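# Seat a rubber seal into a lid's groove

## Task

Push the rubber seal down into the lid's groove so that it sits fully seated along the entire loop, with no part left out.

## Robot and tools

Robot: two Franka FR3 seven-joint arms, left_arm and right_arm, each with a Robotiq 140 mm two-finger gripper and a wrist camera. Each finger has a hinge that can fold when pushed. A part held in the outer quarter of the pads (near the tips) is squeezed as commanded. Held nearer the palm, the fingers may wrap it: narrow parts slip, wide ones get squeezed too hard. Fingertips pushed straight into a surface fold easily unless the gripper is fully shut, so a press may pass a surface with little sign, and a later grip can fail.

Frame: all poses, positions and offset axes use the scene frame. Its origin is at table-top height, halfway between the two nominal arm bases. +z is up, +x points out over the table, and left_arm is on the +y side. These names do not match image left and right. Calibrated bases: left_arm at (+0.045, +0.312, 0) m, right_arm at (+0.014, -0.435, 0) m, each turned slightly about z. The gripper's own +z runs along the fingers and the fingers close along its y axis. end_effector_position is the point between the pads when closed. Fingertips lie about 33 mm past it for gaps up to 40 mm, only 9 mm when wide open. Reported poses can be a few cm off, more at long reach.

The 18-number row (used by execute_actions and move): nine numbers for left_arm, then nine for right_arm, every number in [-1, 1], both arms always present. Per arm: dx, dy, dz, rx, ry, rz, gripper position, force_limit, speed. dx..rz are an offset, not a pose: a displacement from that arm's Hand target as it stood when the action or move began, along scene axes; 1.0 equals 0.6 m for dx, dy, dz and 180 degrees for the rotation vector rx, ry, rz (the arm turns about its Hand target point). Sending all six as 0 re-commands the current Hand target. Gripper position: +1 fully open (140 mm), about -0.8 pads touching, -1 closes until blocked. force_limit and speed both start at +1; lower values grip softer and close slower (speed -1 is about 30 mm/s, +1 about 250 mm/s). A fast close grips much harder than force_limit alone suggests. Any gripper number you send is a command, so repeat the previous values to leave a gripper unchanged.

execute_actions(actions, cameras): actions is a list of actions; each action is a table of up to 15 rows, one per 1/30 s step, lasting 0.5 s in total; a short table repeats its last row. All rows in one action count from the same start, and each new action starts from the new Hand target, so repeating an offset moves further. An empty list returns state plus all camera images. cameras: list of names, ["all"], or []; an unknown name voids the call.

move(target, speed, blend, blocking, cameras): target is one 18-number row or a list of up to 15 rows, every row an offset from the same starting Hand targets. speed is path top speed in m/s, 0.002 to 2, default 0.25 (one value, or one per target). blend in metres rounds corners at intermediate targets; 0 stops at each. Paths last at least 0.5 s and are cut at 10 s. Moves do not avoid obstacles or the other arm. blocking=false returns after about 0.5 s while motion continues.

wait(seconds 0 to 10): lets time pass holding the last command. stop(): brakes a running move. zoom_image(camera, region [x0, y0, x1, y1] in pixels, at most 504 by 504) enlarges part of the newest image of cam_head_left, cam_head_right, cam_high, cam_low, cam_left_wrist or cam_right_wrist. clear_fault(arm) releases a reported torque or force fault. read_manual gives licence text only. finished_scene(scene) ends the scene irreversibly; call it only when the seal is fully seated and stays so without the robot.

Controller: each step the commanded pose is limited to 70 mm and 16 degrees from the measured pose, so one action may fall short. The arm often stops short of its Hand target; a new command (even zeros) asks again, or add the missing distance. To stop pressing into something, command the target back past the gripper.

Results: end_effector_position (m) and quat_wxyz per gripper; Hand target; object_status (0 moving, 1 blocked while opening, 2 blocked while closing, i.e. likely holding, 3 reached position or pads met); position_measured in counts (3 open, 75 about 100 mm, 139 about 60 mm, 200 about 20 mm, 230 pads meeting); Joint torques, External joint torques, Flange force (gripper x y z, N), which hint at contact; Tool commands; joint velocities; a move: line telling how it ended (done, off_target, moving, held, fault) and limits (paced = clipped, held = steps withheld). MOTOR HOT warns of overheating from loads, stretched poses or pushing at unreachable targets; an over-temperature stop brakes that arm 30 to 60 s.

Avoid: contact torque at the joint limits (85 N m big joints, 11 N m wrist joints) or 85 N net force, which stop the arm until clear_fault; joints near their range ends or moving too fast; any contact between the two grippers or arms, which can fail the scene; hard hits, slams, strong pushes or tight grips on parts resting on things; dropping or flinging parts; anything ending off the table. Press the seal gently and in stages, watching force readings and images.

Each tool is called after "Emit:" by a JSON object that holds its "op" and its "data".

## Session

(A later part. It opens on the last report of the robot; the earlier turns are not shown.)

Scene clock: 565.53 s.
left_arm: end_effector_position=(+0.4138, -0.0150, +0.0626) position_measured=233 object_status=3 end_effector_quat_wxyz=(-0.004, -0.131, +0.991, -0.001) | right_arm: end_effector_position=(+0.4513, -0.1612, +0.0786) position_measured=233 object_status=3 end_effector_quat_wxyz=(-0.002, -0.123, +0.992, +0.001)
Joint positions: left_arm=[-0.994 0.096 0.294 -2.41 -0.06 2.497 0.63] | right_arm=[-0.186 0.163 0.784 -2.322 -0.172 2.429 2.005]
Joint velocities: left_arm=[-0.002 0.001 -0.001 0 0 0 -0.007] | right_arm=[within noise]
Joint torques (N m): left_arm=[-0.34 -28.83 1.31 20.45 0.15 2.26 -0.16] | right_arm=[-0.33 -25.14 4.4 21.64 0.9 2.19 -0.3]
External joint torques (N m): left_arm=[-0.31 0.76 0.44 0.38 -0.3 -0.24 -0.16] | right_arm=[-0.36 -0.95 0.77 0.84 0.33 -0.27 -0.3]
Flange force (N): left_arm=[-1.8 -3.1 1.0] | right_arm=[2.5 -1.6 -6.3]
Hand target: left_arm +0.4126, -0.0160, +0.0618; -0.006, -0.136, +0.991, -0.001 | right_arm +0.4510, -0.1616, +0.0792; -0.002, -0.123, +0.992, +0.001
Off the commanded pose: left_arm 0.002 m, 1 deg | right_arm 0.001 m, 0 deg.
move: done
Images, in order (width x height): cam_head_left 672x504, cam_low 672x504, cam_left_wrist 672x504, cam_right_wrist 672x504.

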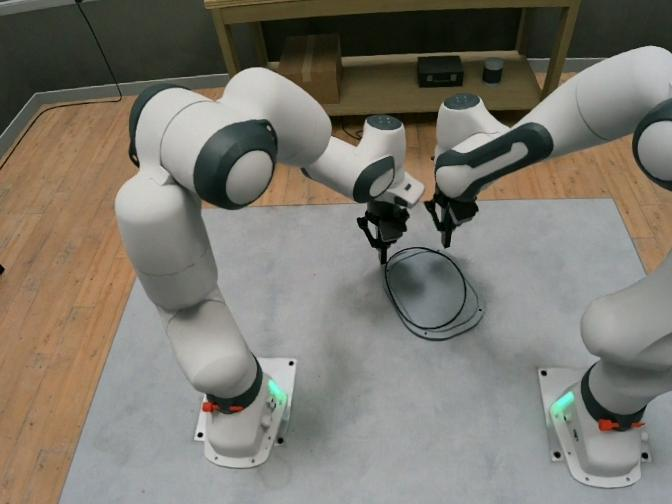

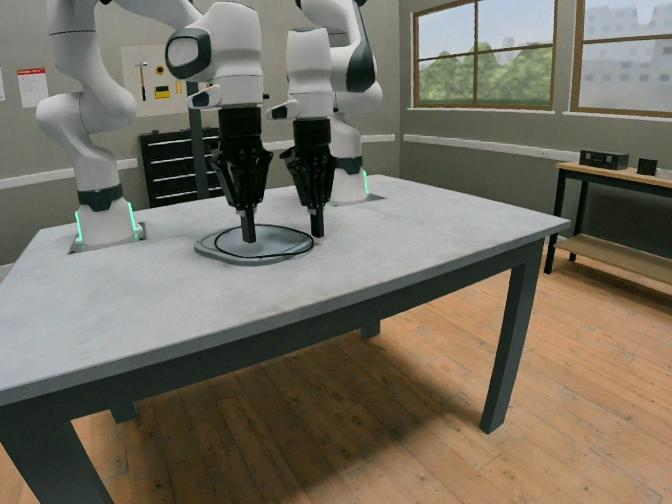

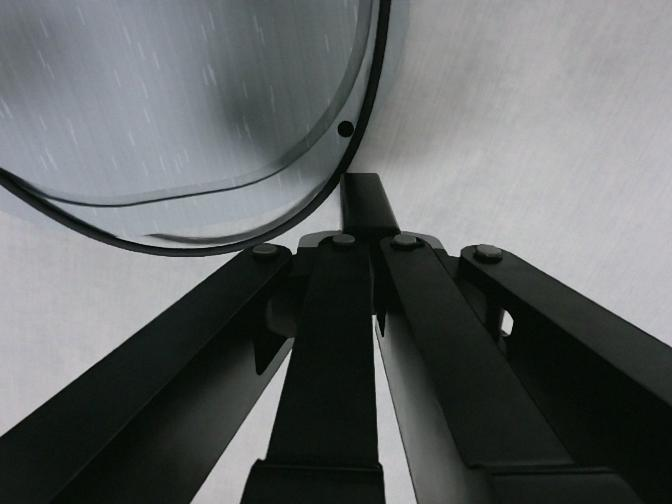

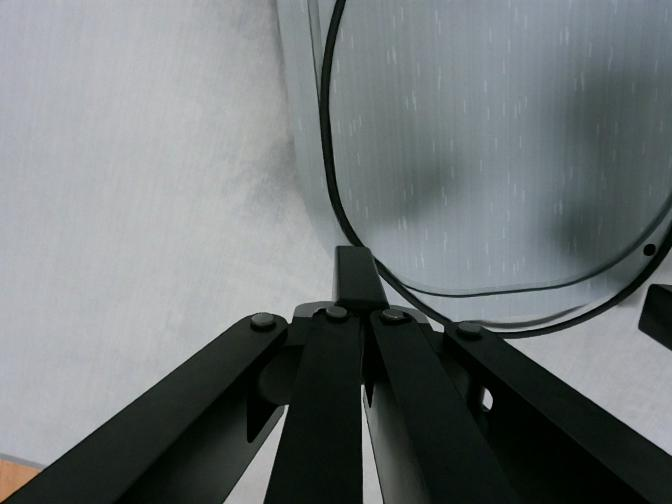

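Emit:
{"op": "move", "data": {"target": [-0.0085,-0.0195,-0.001,0,0,0,-1,-1,0,0,0,0,0,0,0,-1,-1,0], "speed": 0.03, "cameras": ["cam_head_left","cam_left_wrist","cam_right_wrist"]}}

Emit:
{"op": "zoom_image", "data": {"camera": "cam_head_left", "region": [360, 210, 500, 350]}}

Scene clock: 572.37 s.
left_arm: end_effector_position=(+0.4094, -0.0270, +0.0622) position_measured=233 object_status=3 end_effector_quat_wxyz=(-0.004, -0.132, +0.991, -0.002) | right_arm: end_effector_position=(+0.4513, -0.1612, +0.0786) position_measured=233 object_status=3 end_effector_quat_wxyz=(-0.002, -0.123, +0.992, +0.001)
Joint positions: left_arm=[-1.005 0.107 0.282 -2.396 -0.063 2.497 0.607] | right_arm=[-0.186 0.163 0.784 -2.322 -0.172 2.429 2.005]
Joint velocities: left_arm=[0 -0.001 -0.001 0.001 -0.001 -0.001 -0.005] | right_arm=[within noise]
Joint torques (N m): left_arm=[-0.43 -29.37 1.18 20.47 0.15 2.15 -0.24] | right_arm=[-0.32 -25.05 4.46 21.59 0.91 2.19 -0.3]
External joint torques (N m): left_arm=[-0.39 0.77 0.26 0.35 -0.3 -0.37 -0.24] | right_arm=[-0.28 -0.94 0.91 0.93 0.34 -0.26 -0.3]
Flange force (N): left_arm=[-1.4 -3.4 0.7] | right_arm=[2.3 -1.3 -6.3]
Hand target: left_arm +0.4075, -0.0277, +0.0612; -0.006, -0.136, +0.991, -0.001 | right_arm +0.4510, -0.1616, +0.0792; -0.002, -0.123, +0.992, +0.001
Off the commanded pose: left_arm 0.002 m, 1 deg | right_arm 0.001 m, 0 deg.
move: done
Images, in order (width x height): cam_head_left 672x504, cam_left_wrist 672x504, cam_right_wrist 672x504.

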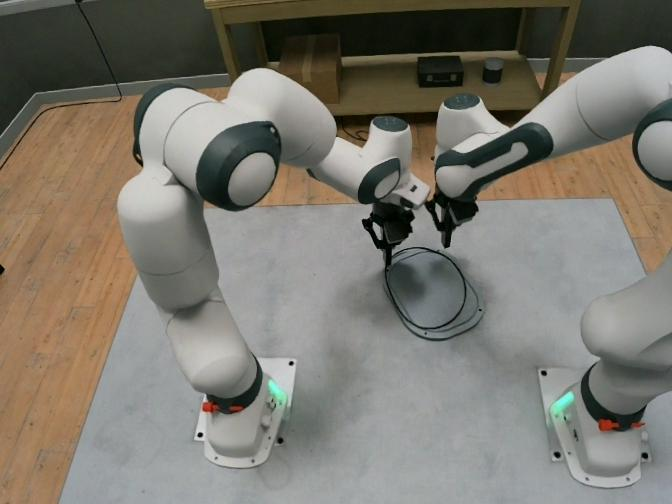

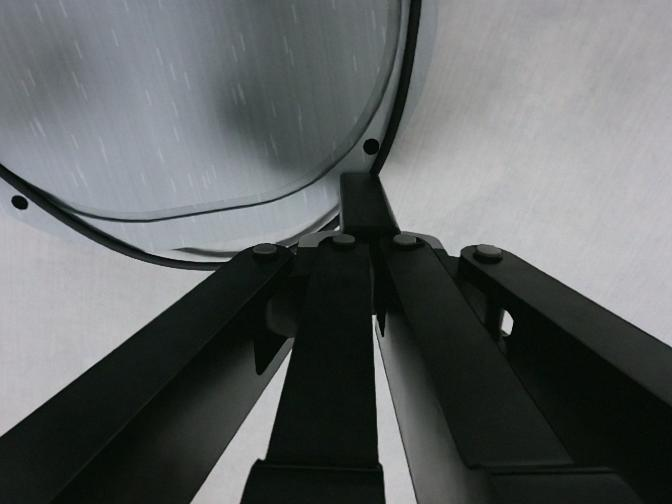

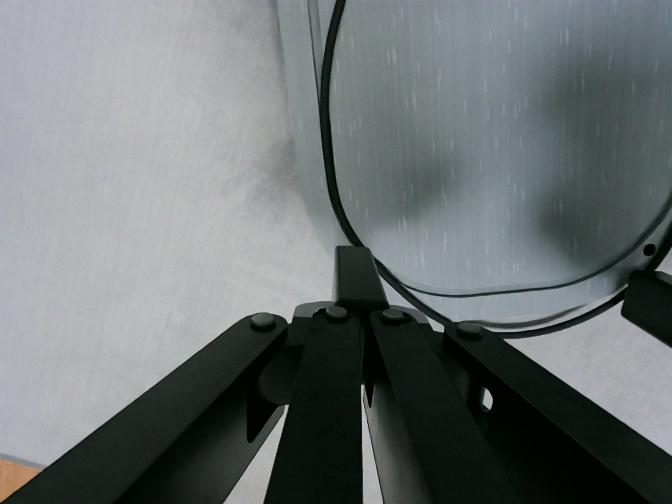

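Scaled by 3.600 from the camera's 672x504 image, which has a finer 960x720 frame.

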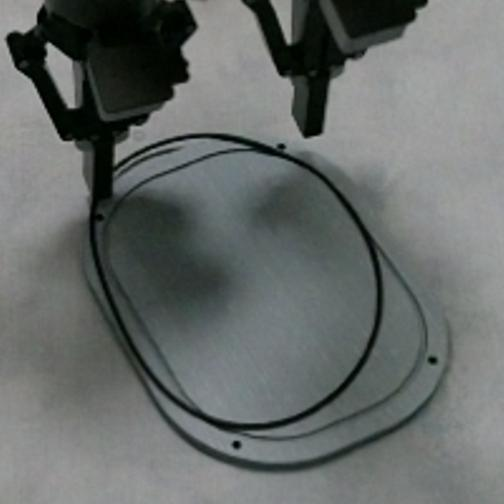

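Emit:
{"op": "move", "data": {"target": [-0.016,-0.014,0,0,0,0,-1,-1,0,0,0,0,0,0,0,-1,-1,0], "speed": 0.03, "cameras": ["cam_head_left","cam_left_wrist","cam_right_wrist"]}}

Emit:
{"op": "zoom_image", "data": {"camera": "cam_head_left", "region": [360, 210, 500, 350]}}

Scene clock: 578.37 s.
left_arm: end_effector_position=(+0.4000, -0.0359, +0.0616) position_measured=233 object_status=3 end_effector_quat_wxyz=(-0.005, -0.133, +0.991, -0.002) | right_arm: end_effector_position=(+0.4513, -0.1612, +0.0786) position_measured=233 object_status=3 end_effector_quat_wxyz=(-0.002, -0.123, +0.992, +0.001)
Joint positions: left_arm=[-1.02 0.107 0.271 -2.397 -0.063 2.497 0.58] | right_arm=[-0.186 0.163 0.784 -2.322 -0.172 2.429 2.005]
Joint velocities: left_arm=[0 0.001 0 0.001 0 -0.001 -0.006] | right_arm=[within noise]
Joint torques (N m): left_arm=[-0.61 -30.19 1.41 19.43 0.46 2.26 -0.24] | right_arm=[-0.32 -25.15 4.44 21.61 0.9 2.19 -0.28]
External joint torques (N m): left_arm=[-0.55 0.06 0.53 -0.64 0.01 -0.24 -0.24] | right_arm=[-0.37 -0.99 0.8 0.88 0.34 -0.27 -0.28]
Flange force (N): left_arm=[1.7 1.5 -0.6] | right_arm=[2.5 -1.5 -6.4]
Hand target: left_arm +0.3979, -0.0361, +0.0612; -0.006, -0.136, +0.991, -0.001 | right_arm +0.4510, -0.1616, +0.0792; -0.002, -0.123, +0.992, +0.001
Off the commanded pose: left_arm 0.002 m, 0 deg | right_arm 0.001 m, 0 deg.
move: done
Images, in order (width x height): cam_head_left 672x504, cam_left_wrist 672x504, cam_right_wrist 672x504.

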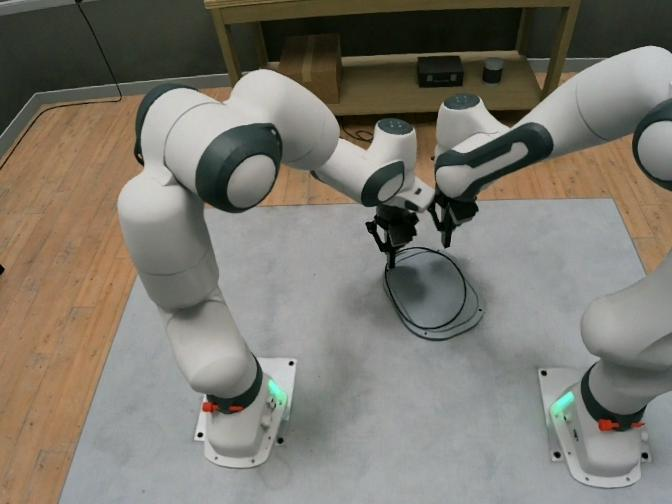

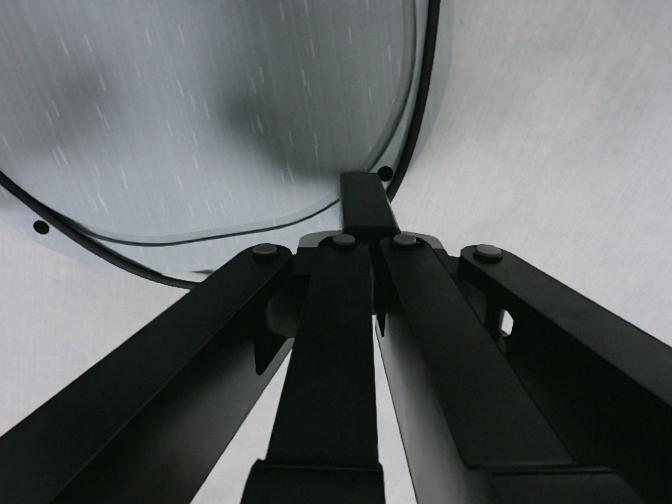

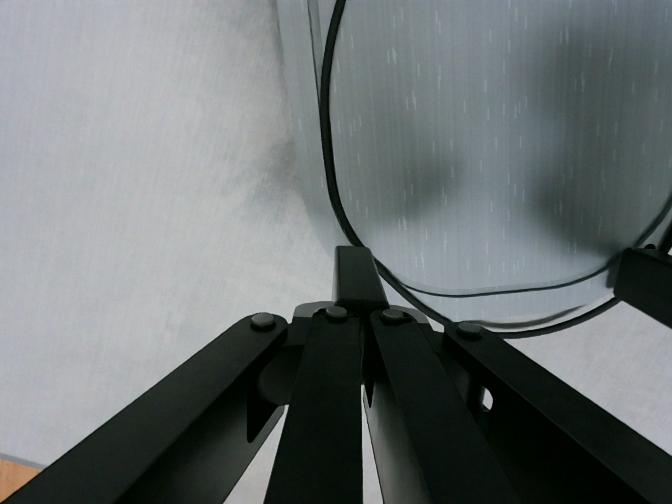

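Scaled by 3.600 from the camera's 672x504 image, which has a finer 960x720 frame.

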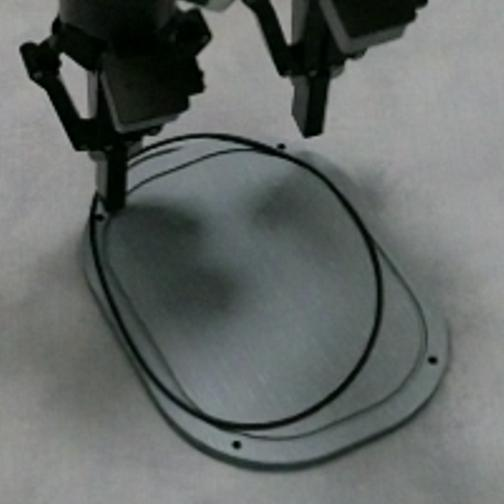

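Emit:
{"op": "move", "data": {"target": [[0,0,0.05,0,0,0,-1,-1,0,0,0,0,0,0,0,-1,-1,0],[-0.0057,0.021,0.05,0,0,0,-0.5,-1,0,0,0,0,0,0,0,-1,-1,0],[-0.0057,0.021,-0.01,0,0,0,-0.5,-1,0,0,0,0,0,0,0,-1,-1,0],[-0.0057,0.021,-0.01,0,0,0,-1,-1,-1,0,0,0,0,0,0,-1,-1,0]], "speed": 0.05, "cameras": ["cam_head_left","cam_left_wrist"]}}

Scene clock: 593.53 s.
left_arm: end_effector_position=(+0.3946, -0.0232, +0.0564) position_measured=225 object_status=2 end_effector_quat_wxyz=(-0.005, -0.136, +0.991, +0.000) | right_arm: end_effector_position=(+0.4513, -0.1612, +0.0786) position_measured=233 object_status=3 end_effector_quat_wxyz=(-0.002, -0.123, +0.992, +0.001)
Joint positions: left_arm=[-1.016 0.089 0.278 -2.438 -0.057 2.517 0.579] | right_arm=[-0.186 0.163 0.784 -2.322 -0.172 2.429 2.005]
Joint torques (N m): left_arm=[-0.36 -28.47 1.19 19.56 0.13 2.4 0.22] | right_arm=[-0.33 -25.11 4.4 21.65 0.9 2.17 -0.25]
External joint torques (N m): left_arm=[-0.38 0.85 0.39 -0.26 -0.31 -0.11 0.22] | right_arm=[-0.39 -0.98 0.76 0.96 0.34 -0.28 -0.25]
Flange force (N): left_arm=[-1.3 -1.3 2.2] | right_arm=[2.2 -1.4 -6.3]
Hand target: left_arm +0.3945, -0.0235, +0.0552; -0.006, -0.136, +0.991, -0.001 | right_arm +0.4510, -0.1616, +0.0792; -0.002, -0.123, +0.992, +0.001
Off the commanded pose: left_arm 0.001 m, 0 deg | right_arm 0.001 m, 0 deg.
move: done
Images, in order (width x height): cam_head_left 672x504, cam_left_wrist 672x504.

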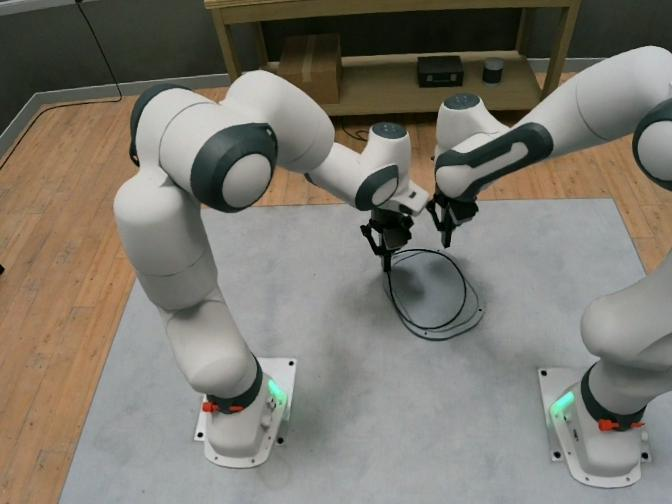

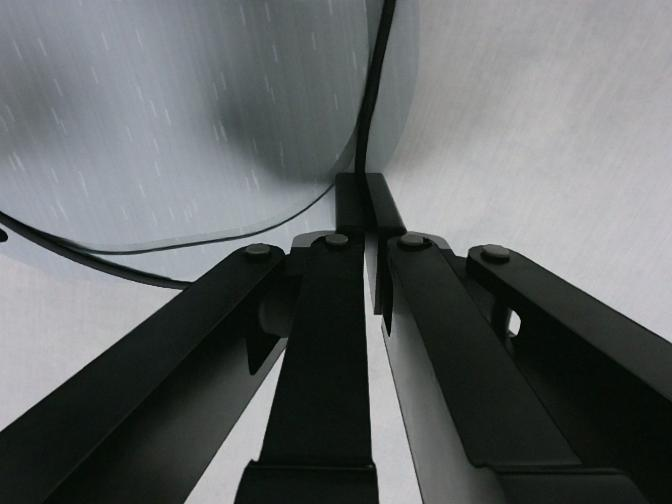

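Emit:
{"op": "move", "data": {"target": [[0,0,0.005,0,0,0,-1,-1,-1,0,0,0,0,0,0,-1,-1,0],[-0.0133,-0.0277,0.005,0,0,0,-1,-1,-1,0.013,0.0228,-0.045,0,0,0,-1,-1,0],[-0.0133,-0.0277,-0.003,0,0,0,-1,-1,-1,0.013,0.0228,-0.0637,0,0,0,-1,-1,0],[-0.0133,-0.0277,-0.003,0,0,0,-1,-1,-1,0.013,0.0228,-0.045,0,0,0,-1,-1,0],[-0.0133,-0.0277,-0.003,0,0,0,-1,-1,-1,0.02,0.0482,-0.045,0,0,0,-1,-1,0],[-0.0133,-0.0277,-0.003,0,0,0,-1,-1,-1,0.02,0.0482,-0.0637,0,0,0,-1,-1,0],[-0.0133,-0.0277,-0.003,0,0,0,-1,-1,-1,0.02,0.0482,0,0,0,0,-1,-1,0]], "speed": 0.05, "blend": [0.001,0.001,0,0.001,0.001,0,0], "cameras": ["cam_head_left","cam_left_wrist","cam_right_wrist"]}}

Emit:
{"op": "zoom_image", "data": {"camera": "cam_head_left", "region": [360, 210, 500, 350]}}

Scene clock: 613.53 s.
left_arm: end_effector_position=(+0.3881, -0.0396, +0.0564) position_measured=225 object_status=2 end_effector_quat_wxyz=(-0.005, -0.132, +0.991, -0.002) | right_arm: end_effector_position=(+0.4634, -0.1323, +0.0787) position_measured=233 object_status=3 end_effector_quat_wxyz=(-0.001, -0.122, +0.993, +0.001)
Joint positions: left_arm=[-1.032 0.104 0.261 -2.419 -0.062 2.516 0.557] | right_arm=[-0.101 0.244 0.739 -2.228 -0.238 2.395 2.085]
Joint velocities: left_arm=[within noise] | right_arm=[0.001 0 0.002 0 -0.001 -0.002 -0.005]
Joint torques (N m): left_arm=[-0.78 -26.97 0.72 18.84 -0.02 2.43 -0.23] | right_arm=[-0.58 -28.46 6.41 21.89 0.94 2.27 -0.38]
External joint torques (N m): left_arm=[-0.77 3 -0.13 -0.97 -0.46 -0.08 -0.23] | right_arm=[-0.58 -0.78 1.14 1.05 0.35 -0.18 -0.38]
Flange force (N): left_arm=[-1.1 -4.6 7.3] | right_arm=[1.3 -1.7 -5.9]
Hand target: left_arm +0.3865, -0.0401, +0.0534; -0.006, -0.136, +0.991, -0.001 | right_arm +0.4630, -0.1326, +0.0792; -0.002, -0.123, +0.992, +0.001
Off the commanded pose: left_arm 0.003 m, 0 deg | right_arm 0.001 m, 0 deg.
move: done
Images, in order (width x height): cam_head_left 672x504, cam_left_wrist 672x504, cam_right_wrist 672x504.

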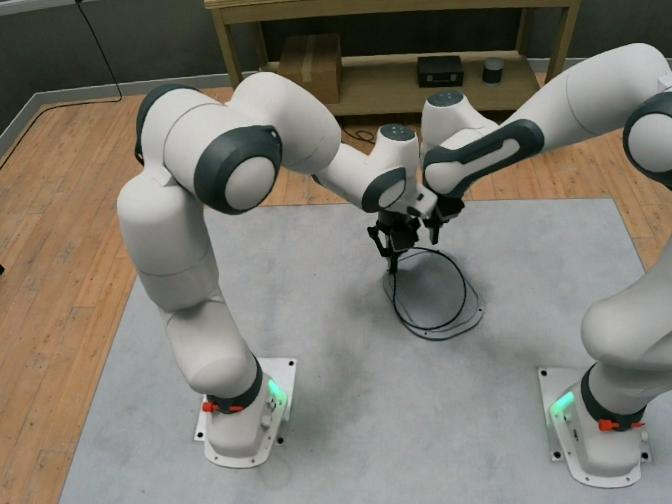

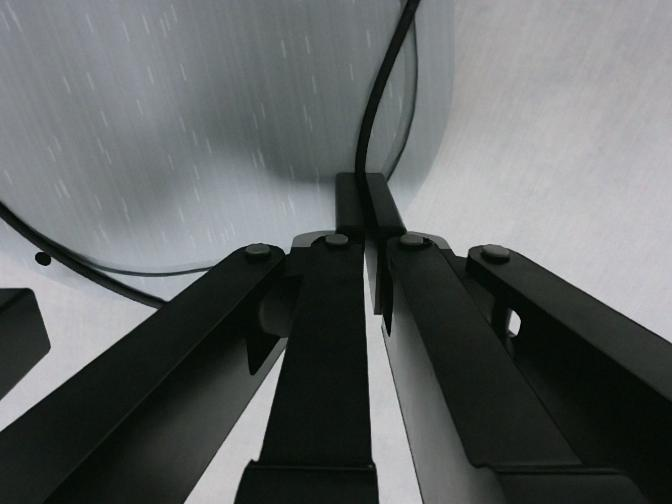

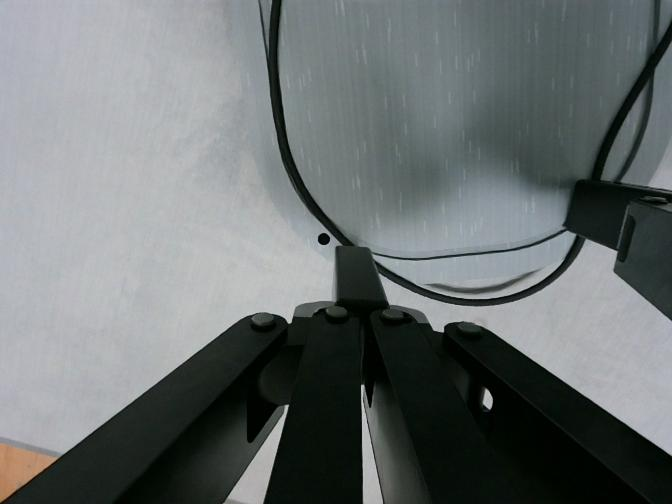

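Scaled by 3.600 from the camera's 672x504 image, which has a finer 960x720 frame.

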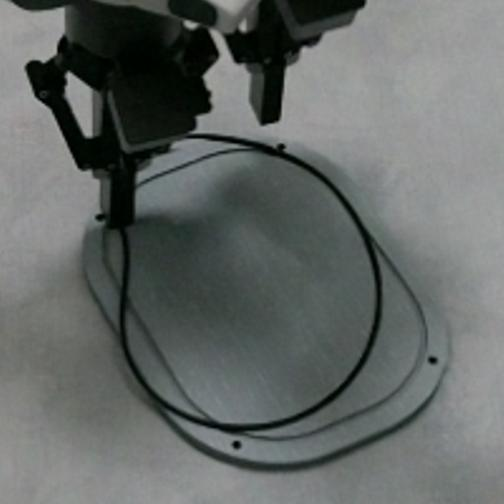

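Emit:
{"op": "move", "data": {"target": [[0,0,0.01,0,0,0,-1,-1,-1,0,0,0,0,0,0,-1,-1,0],[-0.0245,0.0142,0.01,0,0,0,-1,-1,-1,0,0,0,0,0,0,-1,-1,0],[-0.0245,0.0142,-0.001,0,0,0,-1,-1,-1,0,0.026,-0.045,0,0,0,-1,-1,0],[-0.0245,0.0142,-0.001,0,0,0,-1,-1,-1,0,0.026,-0.0637,0,0,0,-1,-1,0],[-0.0245,0.0142,-0.001,0,0,0,-1,-1,-1,0,0.026,0,0,0,0,-1,-1,0]], "speed": 0.05, "blend": [0.001,0.001,0.001,0,0], "cameras": ["cam_head_left","cam_left_wrist","cam_right_wrist"]}}

Emit:
{"op": "zoom_image", "data": {"camera": "cam_head_left", "region": [360, 210, 500, 350]}}

Scene clock: 626.50 s.
left_arm: end_effector_position=(+0.3724, -0.0310, +0.0561) position_measured=225 object_status=2 end_effector_quat_wxyz=(-0.007, -0.134, +0.991, -0.001) | right_arm: end_effector_position=(+0.4634, -0.1166, +0.0787) position_measured=233 object_status=3 end_effector_quat_wxyz=(-0.001, -0.122, +0.993, +0.001)
Joint positions: left_arm=[-1.041 0.063 0.26 -2.473 -0.051 2.527 0.536] | right_arm=[-0.059 0.27 0.724 -2.195 -0.255 2.382 2.12]
Joint velocities: left_arm=[within noise] | right_arm=[-0.001 0 0.001 0 0.001 -0.003 -0.007]
Joint torques (N m): left_arm=[-0.47 -25.03 0.47 18.5 0.4 3.26 -0.19] | right_arm=[-0.52 -29.73 6.86 21.9 0.95 2.2 -0.2]
External joint torques (N m): left_arm=[-0.4 3.34 0.03 -1.11 -0.03 0.76 -0.19] | right_arm=[-0.44 -0.84 1.16 0.96 0.34 -0.26 -0.2]
Flange force (N): left_arm=[-1.3 -3.9 10.2] | right_arm=[1.2 -1.1 -5.6]
Hand target: left_arm +0.3718, -0.0316, +0.0528; -0.006, -0.136, +0.991, -0.001 | right_arm +0.4630, -0.1170, +0.0792; -0.002, -0.123, +0.992, +0.001
Off the commanded pose: left_arm 0.003 m, 0 deg | right_arm 0.001 m, 0 deg.
move: done
Images, in order (width x height): cam_head_left 672x504, cam_left_wrist 672x504, cam_right_wrist 672x504.

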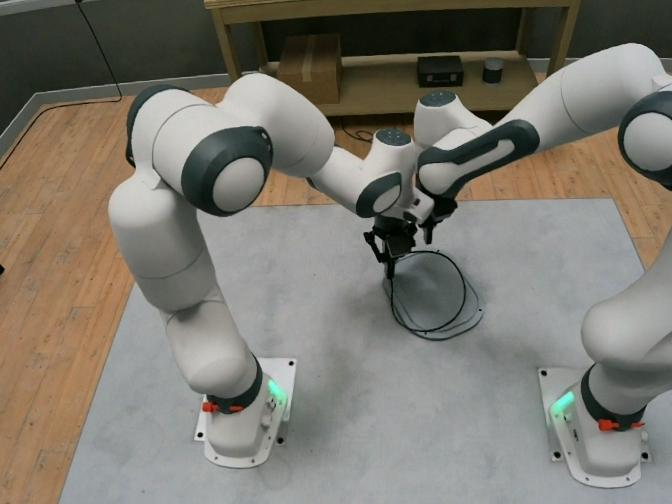

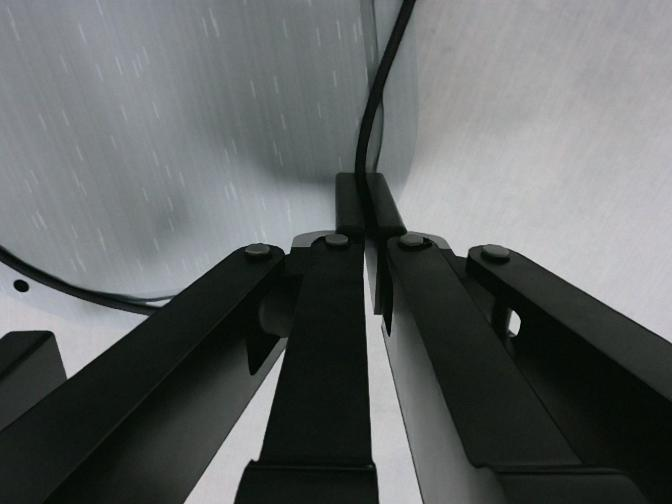

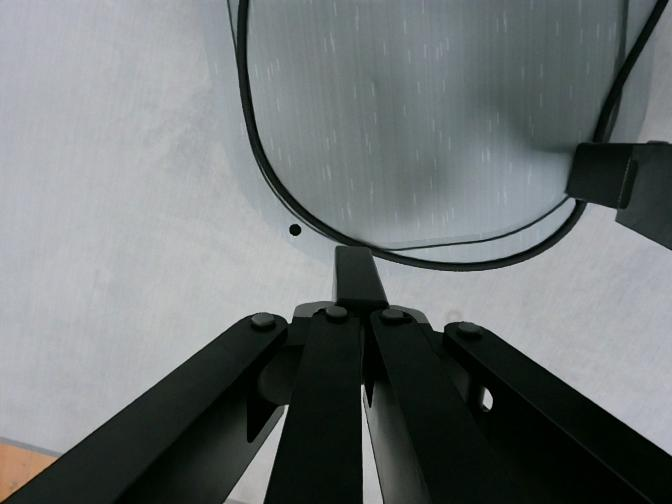

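Scaled by 3.600 from the camera's 672x504 image, which has a finer 960x720 frame.

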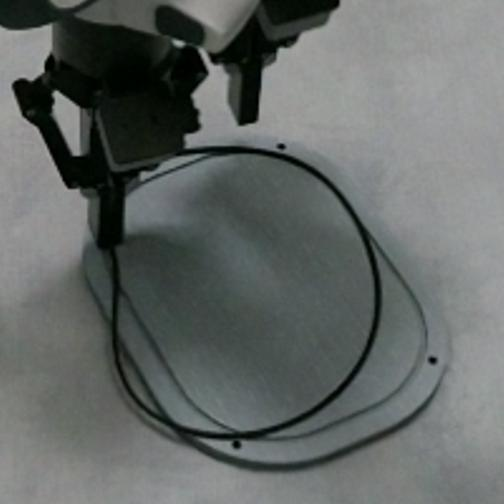

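Emit:
{"op": "move", "data": {"target": [[0,0,0.01,0,0,0,-1,-1,-1,0,0,0,0,0,0,-1,-1,0],[-0.02,-0.0037,0.01,0,0,0,-1,-1,-1,0,0,0,0,0,0,-1,-1,0],[-0.02,-0.0037,0,0,0,0,-1,-1,-1,-0.0067,0.0252,-0.045,0,0,0,-1,-1,0],[-0.02,-0.0037,0,0,0,0,-1,-1,-1,-0.0067,0.0252,-0.0637,0,0,0,-1,-1,0],[-0.02,-0.0037,0,0,0,0,-1,-1,-1,-0.0067,0.0252,0,0,0,0,-1,-1,0]], "speed": 0.05, "blend": [0.001,0.001,0.001,0,0], "cameras": ["cam_head_left","cam_left_wrist","cam_right_wrist"]}}

Emit:
{"op": "zoom_image", "data": {"camera": "cam_head_left", "region": [360, 210, 500, 350]}}

Scene clock: 642.37 s.
left_arm: end_effector_position=(+0.3664, -0.0328, +0.0585) position_measured=225 object_status=2 end_effector_quat_wxyz=(-0.007, -0.132, +0.991, -0.002) | right_arm: end_effector_position=(+0.4634, -0.1167, +0.0787) position_measured=233 object_status=3 end_effector_quat_wxyz=(-0.001, -0.122, +0.992, +0.001)
Joint positions: left_arm=[-1.047 0.049 0.256 -2.484 -0.046 2.526 0.527] | right_arm=[-0.059 0.27 0.724 -2.195 -0.255 2.382 2.118]
Joint torques (N m): left_arm=[-0.2 -27.82 1.67 20 0.45 2.25 -0.01] | right_arm=[-0.21 -29.44 6.74 21.96 0.74 2.27 -0.25]
External joint torques (N m): left_arm=[-0.19 0.3 1.29 0.29 0.01 -0.27 -0.01] | right_arm=[-0.15 -0.51 1.01 1.01 0.13 -0.19 -0.25]
Flange force (N): left_arm=[-1.8 -1.1 -0.4] | right_arm=[-0.6 0.0 -3.9]
Hand target: left_arm +0.3677, -0.0323, +0.0584; -0.007, -0.133, +0.991, -0.002 (not the last commanded pose) | right_arm +0.4630, -0.1169, +0.0789; -0.002, -0.123, +0.992, +0.001 (not the last commanded pose)
Off the commanded pose: left_arm 0.009 m, 0 deg | right_arm 0.015 m, 0 deg.
move: held (left_arm; a check stopped the path), off_target (right_arm; braked when a check withheld steps of left_arm); path passed 1 of 5 targets; limits=held
pose unreachable (left arm): on one or more control steps of this call, first in action 0 (counted from 0), this arm could not follow its commanded pose, so it was not sent that pose on those steps. It may still have moved: this result reports where it is.
cause: moving toward the commanded pose would bring a part of the arm too close to another arm (a part of this arm just beyond joint 6 (wrist pitch) and a part of the right arm just beyond its joint 5 (forearm roll), along the way the arms are being sent, or toward where that arm still pushes).
pose unreachable (right arm): on one or more control steps of this call, first in action 0 (counted from 0), this arm could not follow its commanded pose, so it was not sent that pose on those steps. It may still have moved: this result reports where it is.
cause: moving toward the commanded pose would bring a part of the arm too close to another arm (a part of this arm just beyond joint 5 (forearm roll) and a part of the left arm just beyond its joint 6 (wrist pitch), at the place that arm was heading or pushing toward when its own hold began).
Images, in order (width x height): cam_head_left 672x504, cam_left_wrist 672x504, cam_right_wrist 672x504.

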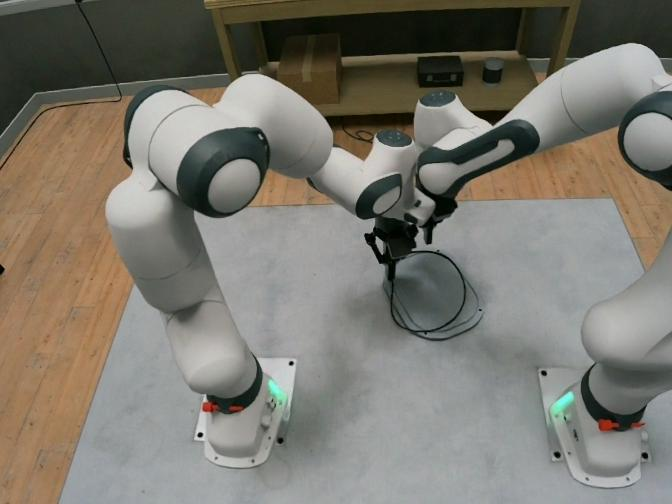

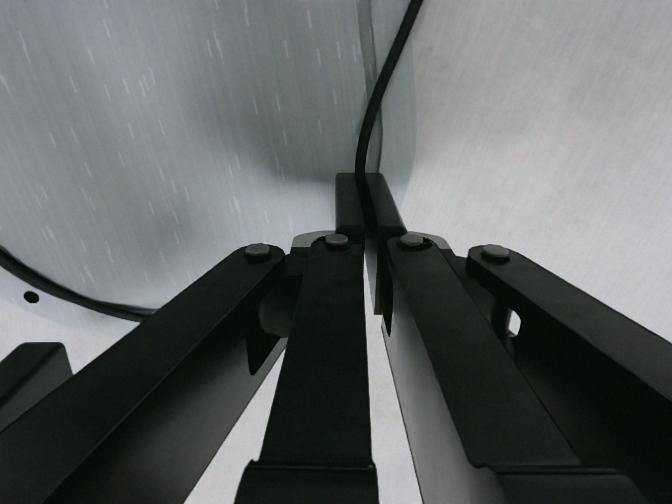

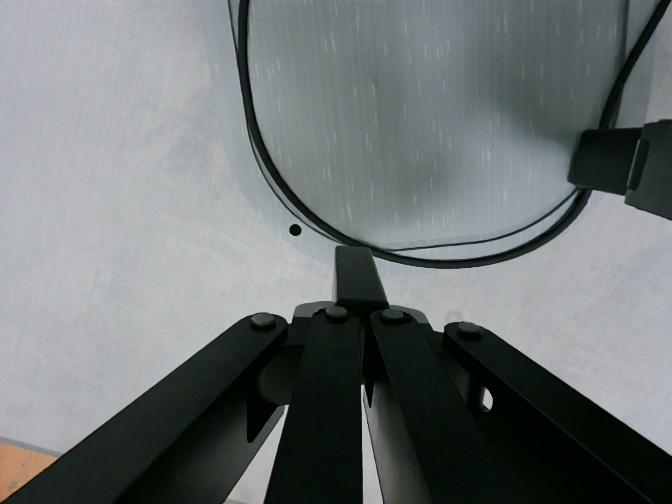

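Scaled by 3.600 from the camera's 672x504 image, which has a finer 960x720 frame.

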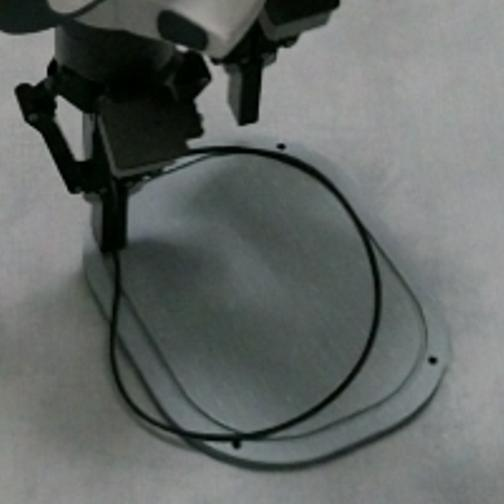

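Emit:
{"op": "move", "data": {"target": [[0,0,0.005,0,0,0,-1,-1,-1,0.02,-0.15,0.05,0,0,0,-1,-1,0],[-0.0122,0.003,0.005,0,0,0,-1,-1,-1,0.02,-0.3,0.1,0,0,0,-1,-1,0],[-0.0122,0.003,-0.009,0,0,0,-1,-1,-1,0.02,-0.3,0.1,0,0,0,-1,-1,0],[-0.0122,0.003,-0.0085,0,0,0,-0.66,-1,-1,0.02,-0.3,0.1,0,0,0,-1,-1,0],[-0.0122,0.003,0.01,0,0,0,-0.66,-1,-1,0.02,-0.3,0.1,0,0,0,-1,-1,0],[-0.0122,0.003,0.0105,0,0,0,-1,-1,0,0.02,-0.3,0.1,0,0,0,-1,-1,0],[-0.0122,0.003,-0.011,0,0,0,-1,-1,0,0.02,-0.3,0.1,0,0,0,-1,-1,0]], "speed": [0.1,0.1,0.04,0.05,0.05,0.05,0.05], "cameras": ["cam_head_left","cam_left_wrist"]}}

Emit:
{"op": "zoom_image", "data": {"camera": "cam_head_left", "region": [360, 210, 500, 350]}}

Scene clock: 663.77 s.
left_arm: end_effector_position=(+0.3597, -0.0341, +0.0584) position_measured=233 object_status=3 end_effector_quat_wxyz=(-0.006, -0.132, +0.991, -0.005) | right_arm: end_effector_position=(+0.4764, -0.2970, +0.1390) position_measured=233 object_status=3 end_effector_quat_wxyz=(-0.001, -0.122, +0.993, +0.000)
Joint positions: left_arm=[-1.05 0.036 0.248 -2.502 -0.044 2.539 0.514] | right_arm=[-0.322 -0.105 0.65 -2.391 0.087 2.304 1.552]
Joint velocities: left_arm=[0 0.002 -0.003 -0.001 -0.001 0.005 -0.002] | right_arm=[within noise]
Joint torques (N m): left_arm=[1.74 -21.31 2.41 17.07 0.73 3.16 0.2] | right_arm=[-0.1 -21.3 -1.5 22.91 0.93 2.19 -0.22]
External joint torques (N m): left_arm=[1.78 6.38 2.16 -2.55 0.29 0.63 0.2] | right_arm=[-0.08 -0.78 0.45 0.41 0.32 -0.27 -0.22]
Flange force (N): left_arm=[-7.6 -4.0 17.6] | right_arm=[2.4 0.0 -3.3]
Hand target: left_arm +0.3604, -0.0305, +0.0518; -0.007, -0.133, +0.991, -0.002 | right_arm +0.4750, -0.2969, +0.1389; -0.002, -0.123, +0.992, +0.001
Off the commanded pose: left_arm 0.008 m, 0 deg | right_arm 0.001 m, 0 deg.
move: off_target (left_arm)
Images, in order (width x height): cam_head_left 672x504, cam_left_wrist 672x504.

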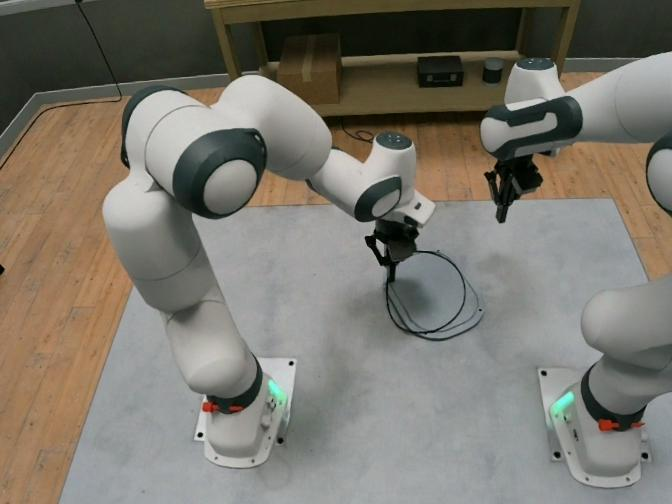

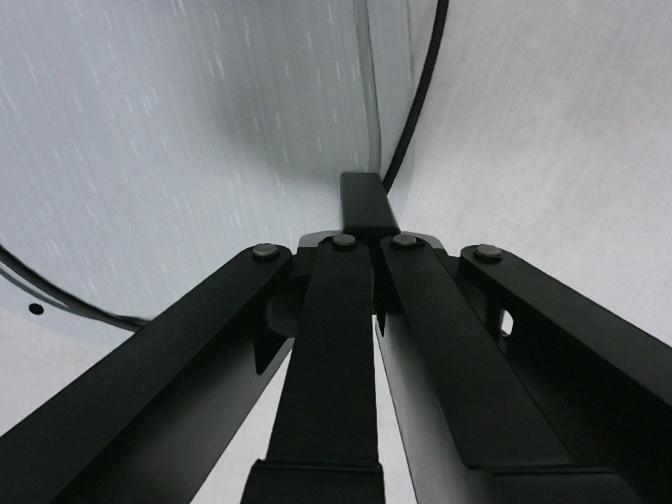

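Scaled by 3.600 from the camera's 672x504 image, which has a finer 960x720 frame.

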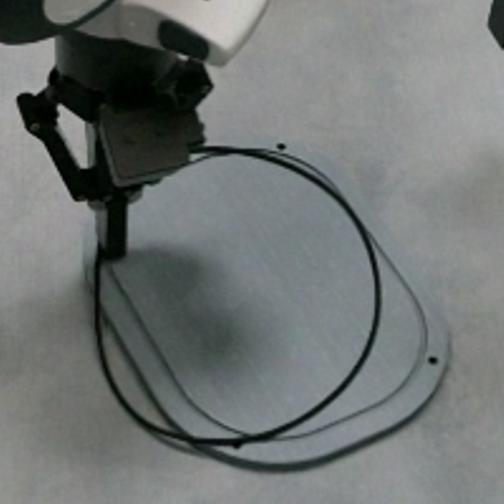

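Emit:
{"op": "move", "data": {"target": [[0,0,0.06,0,0,0,-1,-1,0,0,0,0,0,0,0,-1,-1,0],[-0.1,0.35,0.15,0,0,0,-1,-1,0,0,0,0,0,0,0,-1,-1,0],[-0.1,0.35,0.15,0,0,0,-1,-1,0,-0.0812,0.1943,-0.0995,0,0,0,-1,-1,0]], "speed": 0.25, "blend": 0.01, "cameras": ["cam_head_left","cam_right_wrist"]}}

Emit:
{"op": "zoom_image", "data": {"camera": "cam_head_left", "region": [360, 210, 500, 350]}}

Emit:
{"op": "zoom_image", "data": {"camera": "cam_right_wrist", "region": [200, 0, 500, 300]}}

Scene clock: 677.87 s.
left_arm: end_effector_position=(+0.3010, +0.1779, +0.1422) position_measured=233 object_status=3 end_effector_quat_wxyz=(-0.007, -0.136, +0.991, -0.004) | right_arm: end_effector_position=(+0.4258, -0.1808, +0.0794) position_measured=233 object_status=3 end_effector_quat_wxyz=(-0.003, -0.123, +0.992, +0.001)
Joint positions: left_arm=[-0.748 -0.787 0.342 -2.945 0.272 2.164 0.614] | right_arm=[-0.205 0.048 0.795 -2.431 -0.047 2.46 1.908]
Joint velocities: left_arm=[within noise] | right_arm=[0.001 0 0 -0.001 0.001 0 0.006]
Joint torques (N m): left_arm=[-0.29 -4.86 -4.76 22.45 0.79 2.1 0.19] | right_arm=[0.04 -20 1.46 21.92 0.18 2.35 0.12]
External joint torques (N m): left_arm=[-0.28 -1.06 0.2 -0.44 0.18 -0.41 0.19] | right_arm=[0.07 0.58 0.46 1.33 -0.36 -0.1 0.12]
Flange force (N): left_arm=[4.0 5.0 -2.7] | right_arm=[-7.7 3.2 2.1]
Hand target: left_arm +0.3004, +0.1795, +0.1418; -0.007, -0.133, +0.991, -0.002 | right_arm +0.4263, -0.1803, +0.0792; -0.002, -0.123, +0.992, +0.001
Off the commanded pose: left_arm 0.002 m, 0 deg | right_arm 0.001 m, 0 deg.
move: done
Images, in order (width x height): cam_head_left 672x504, cam_right_wrist 672x504.

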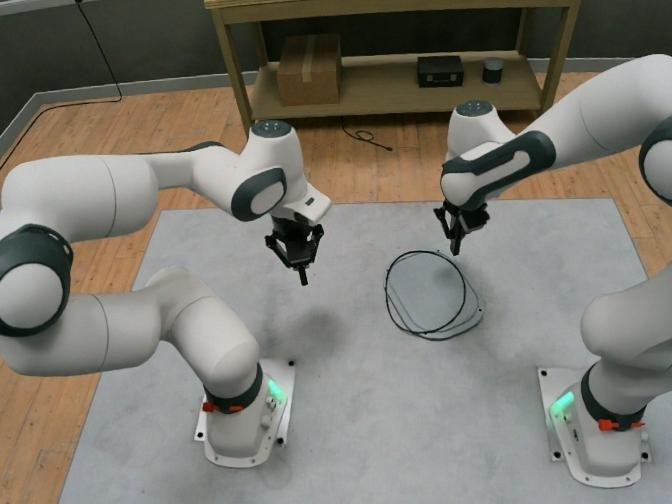

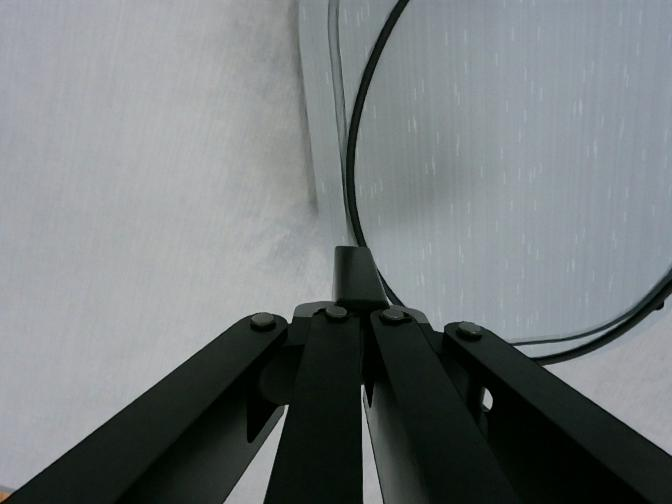

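Scaled by 3.600 from the camera's 672x504 image, which has a finer 960x720 frame.

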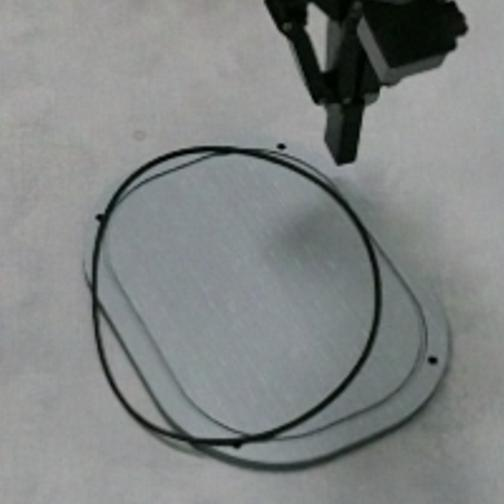

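Scaled by 1.680 from the camera's 672x504 image, which has a finer 960x720 frame.

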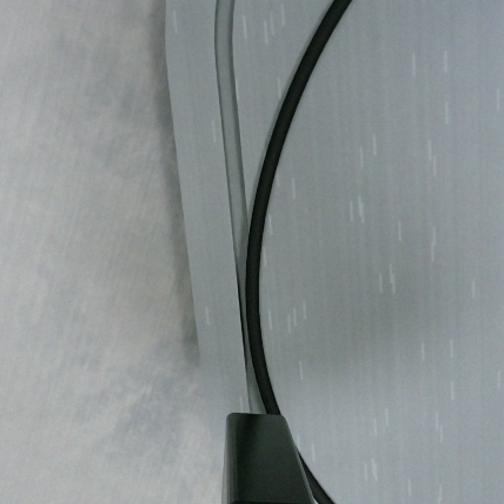

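Emit:
{"op": "move", "data": {"target": [[0,0,0,0,0,0,-1,-1,0,-0.0218,0.0012,-0.04,0,0,0,-1,-1,0],[0,0,0,0,0,0,-1,-1,0,-0.0218,0.0012,-0.0637,0,0,0,-1,-1,0],[0,0,0,0,0,0,-1,-1,0,-0.0155,-0.0142,-0.0637,0,0,0,-1,-1,0],[0,0,0,0,0,0,-1,-1,0,-0.018,-0.0082,-0.0637,0,0,0,-1,-1,0],[0,0,0,0,0,0,-1,-1,0,-0.018,-0.0082,-0.072,0,0,0,-1,-1,0]], "speed": 0.03, "blend": [0,0,0,0.001,0], "cameras": ["cam_right_wrist"]}}

Emit:
{"op": "move", "data": {"target": [0,0,0,0,0,0,-1,-1,0,0.06,0.014,0.05,0,0,0,-1,-1,0], "speed": 0.1, "cameras": ["cam_right_wrist"]}}

Emit:
{"op": "zoom_image", "data": {"camera": "cam_right_wrist", "region": [200, 0, 500, 300]}}

Scene clock: 696.83 s.
left_arm: end_effector_position=(+0.3010, +0.1780, +0.1422) position_measured=233 object_status=3 end_effector_quat_wxyz=(-0.007, -0.136, +0.991, -0.004) | right_arm: end_effector_position=(+0.4182, -0.1851, +0.0433) position_measured=233 object_status=3 end_effector_quat_wxyz=(+0.001, -0.125, +0.992, -0.003)
Joint positions: left_arm=[-0.748 -0.787 0.342 -2.945 0.272 2.164 0.615] | right_arm=[-0.182 0.128 0.764 -2.476 -0.173 2.561 2.002]
Joint velocities: left_arm=[within noise] | right_arm=[0.001 0.002 0 0 -0.001 0 0.006]
Joint torques (N m): left_arm=[-0.24 -4.84 -4.83 22.46 0.76 2.12 0.18] | right_arm=[-0.27 -10.77 0.44 15.32 -0.47 5.29 0.16]
External joint torques (N m): left_arm=[-0.21 -0.99 0.16 -0.48 0.15 -0.4 0.18] | right_arm=[-0.2 11.44 -2.1 -3.74 -0.95 2.82 0.16]
Flange force (N): left_arm=[3.9 4.9 -2.5] | right_arm=[-25.2 8.0 51.5]
Hand target: left_arm +0.3004, +0.1795, +0.1418; -0.007, -0.133, +0.991, -0.002 | right_arm +0.4155, -0.1852, +0.0360; -0.002, -0.123, +0.992, +0.001
Off the commanded pose: left_arm 0.002 m, 0 deg | right_arm 0.008 m, 1 deg.
move: off_target (right_arm)
Images, in order (width x height): cam_right_wrist 672x504.

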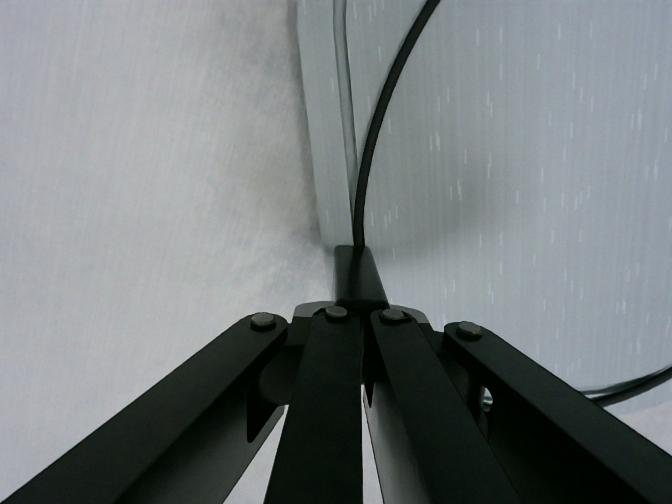

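Scene clock: 698.03 s.
left_arm: end_effector_position=(+0.3010, +0.1780, +0.1422) position_measured=233 object_status=3 end_effector_quat_wxyz=(-0.007, -0.136, +0.991, -0.004) | right_arm: end_effector_position=(+0.4516, -0.1753, +0.0667) position_measured=233 object_status=3 end_effector_quat_wxyz=(-0.001, -0.120, +0.993, +0.002)
Joint positions: left_arm=[-0.748 -0.787 0.342 -2.945 0.272 2.164 0.615] | right_arm=[-0.185 0.166 0.754 -2.355 -0.174 2.469 1.987]
Joint velocities: left_arm=[within noise] | right_arm=[0 -0.001 0.001 0.001 -0.001 -0.004 -0.002]
Joint torques (N m): left_arm=[-0.28 -4.83 -4.79 22.42 0.76 2.09 0.18] | right_arm=[-0.04 -24.07 3.73 21.6 0.19 2.18 -0.32]
External joint torques (N m): left_arm=[-0.21 -1.06 0.23 -0.43 0.16 -0.41 0.18] | right_arm=[-0.06 0.33 0.22 1.37 -0.35 -0.28 -0.32]
Flange force (N): left_arm=[4.0 5.2 -2.7] | right_arm=[-6.3 1.4 -0.1]
Hand target: left_arm +0.3004, +0.1795, +0.1418; -0.007, -0.133, +0.991, -0.002 | right_arm +0.4515, -0.1768, +0.0660; -0.002, -0.123, +0.992, +0.001
Off the commanded pose: left_arm 0.002 m, 0 deg | right_arm 0.002 m, 0 deg.
move: done
Images, in order (width x height): cam_right_wrist 672x504.

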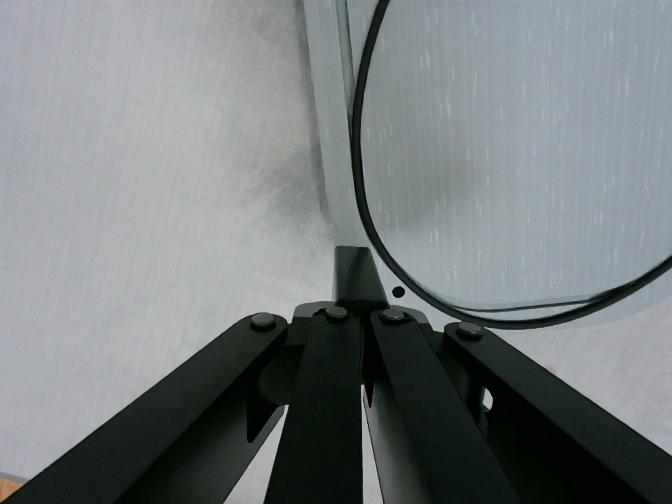

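Scaled by 1.680 from the camera's 672x504 image, which has a finer 960x720 frame.

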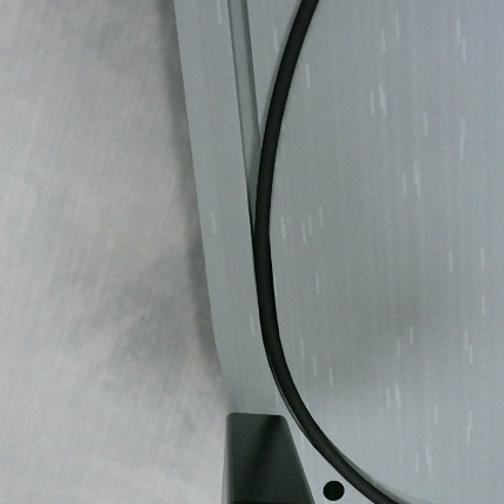

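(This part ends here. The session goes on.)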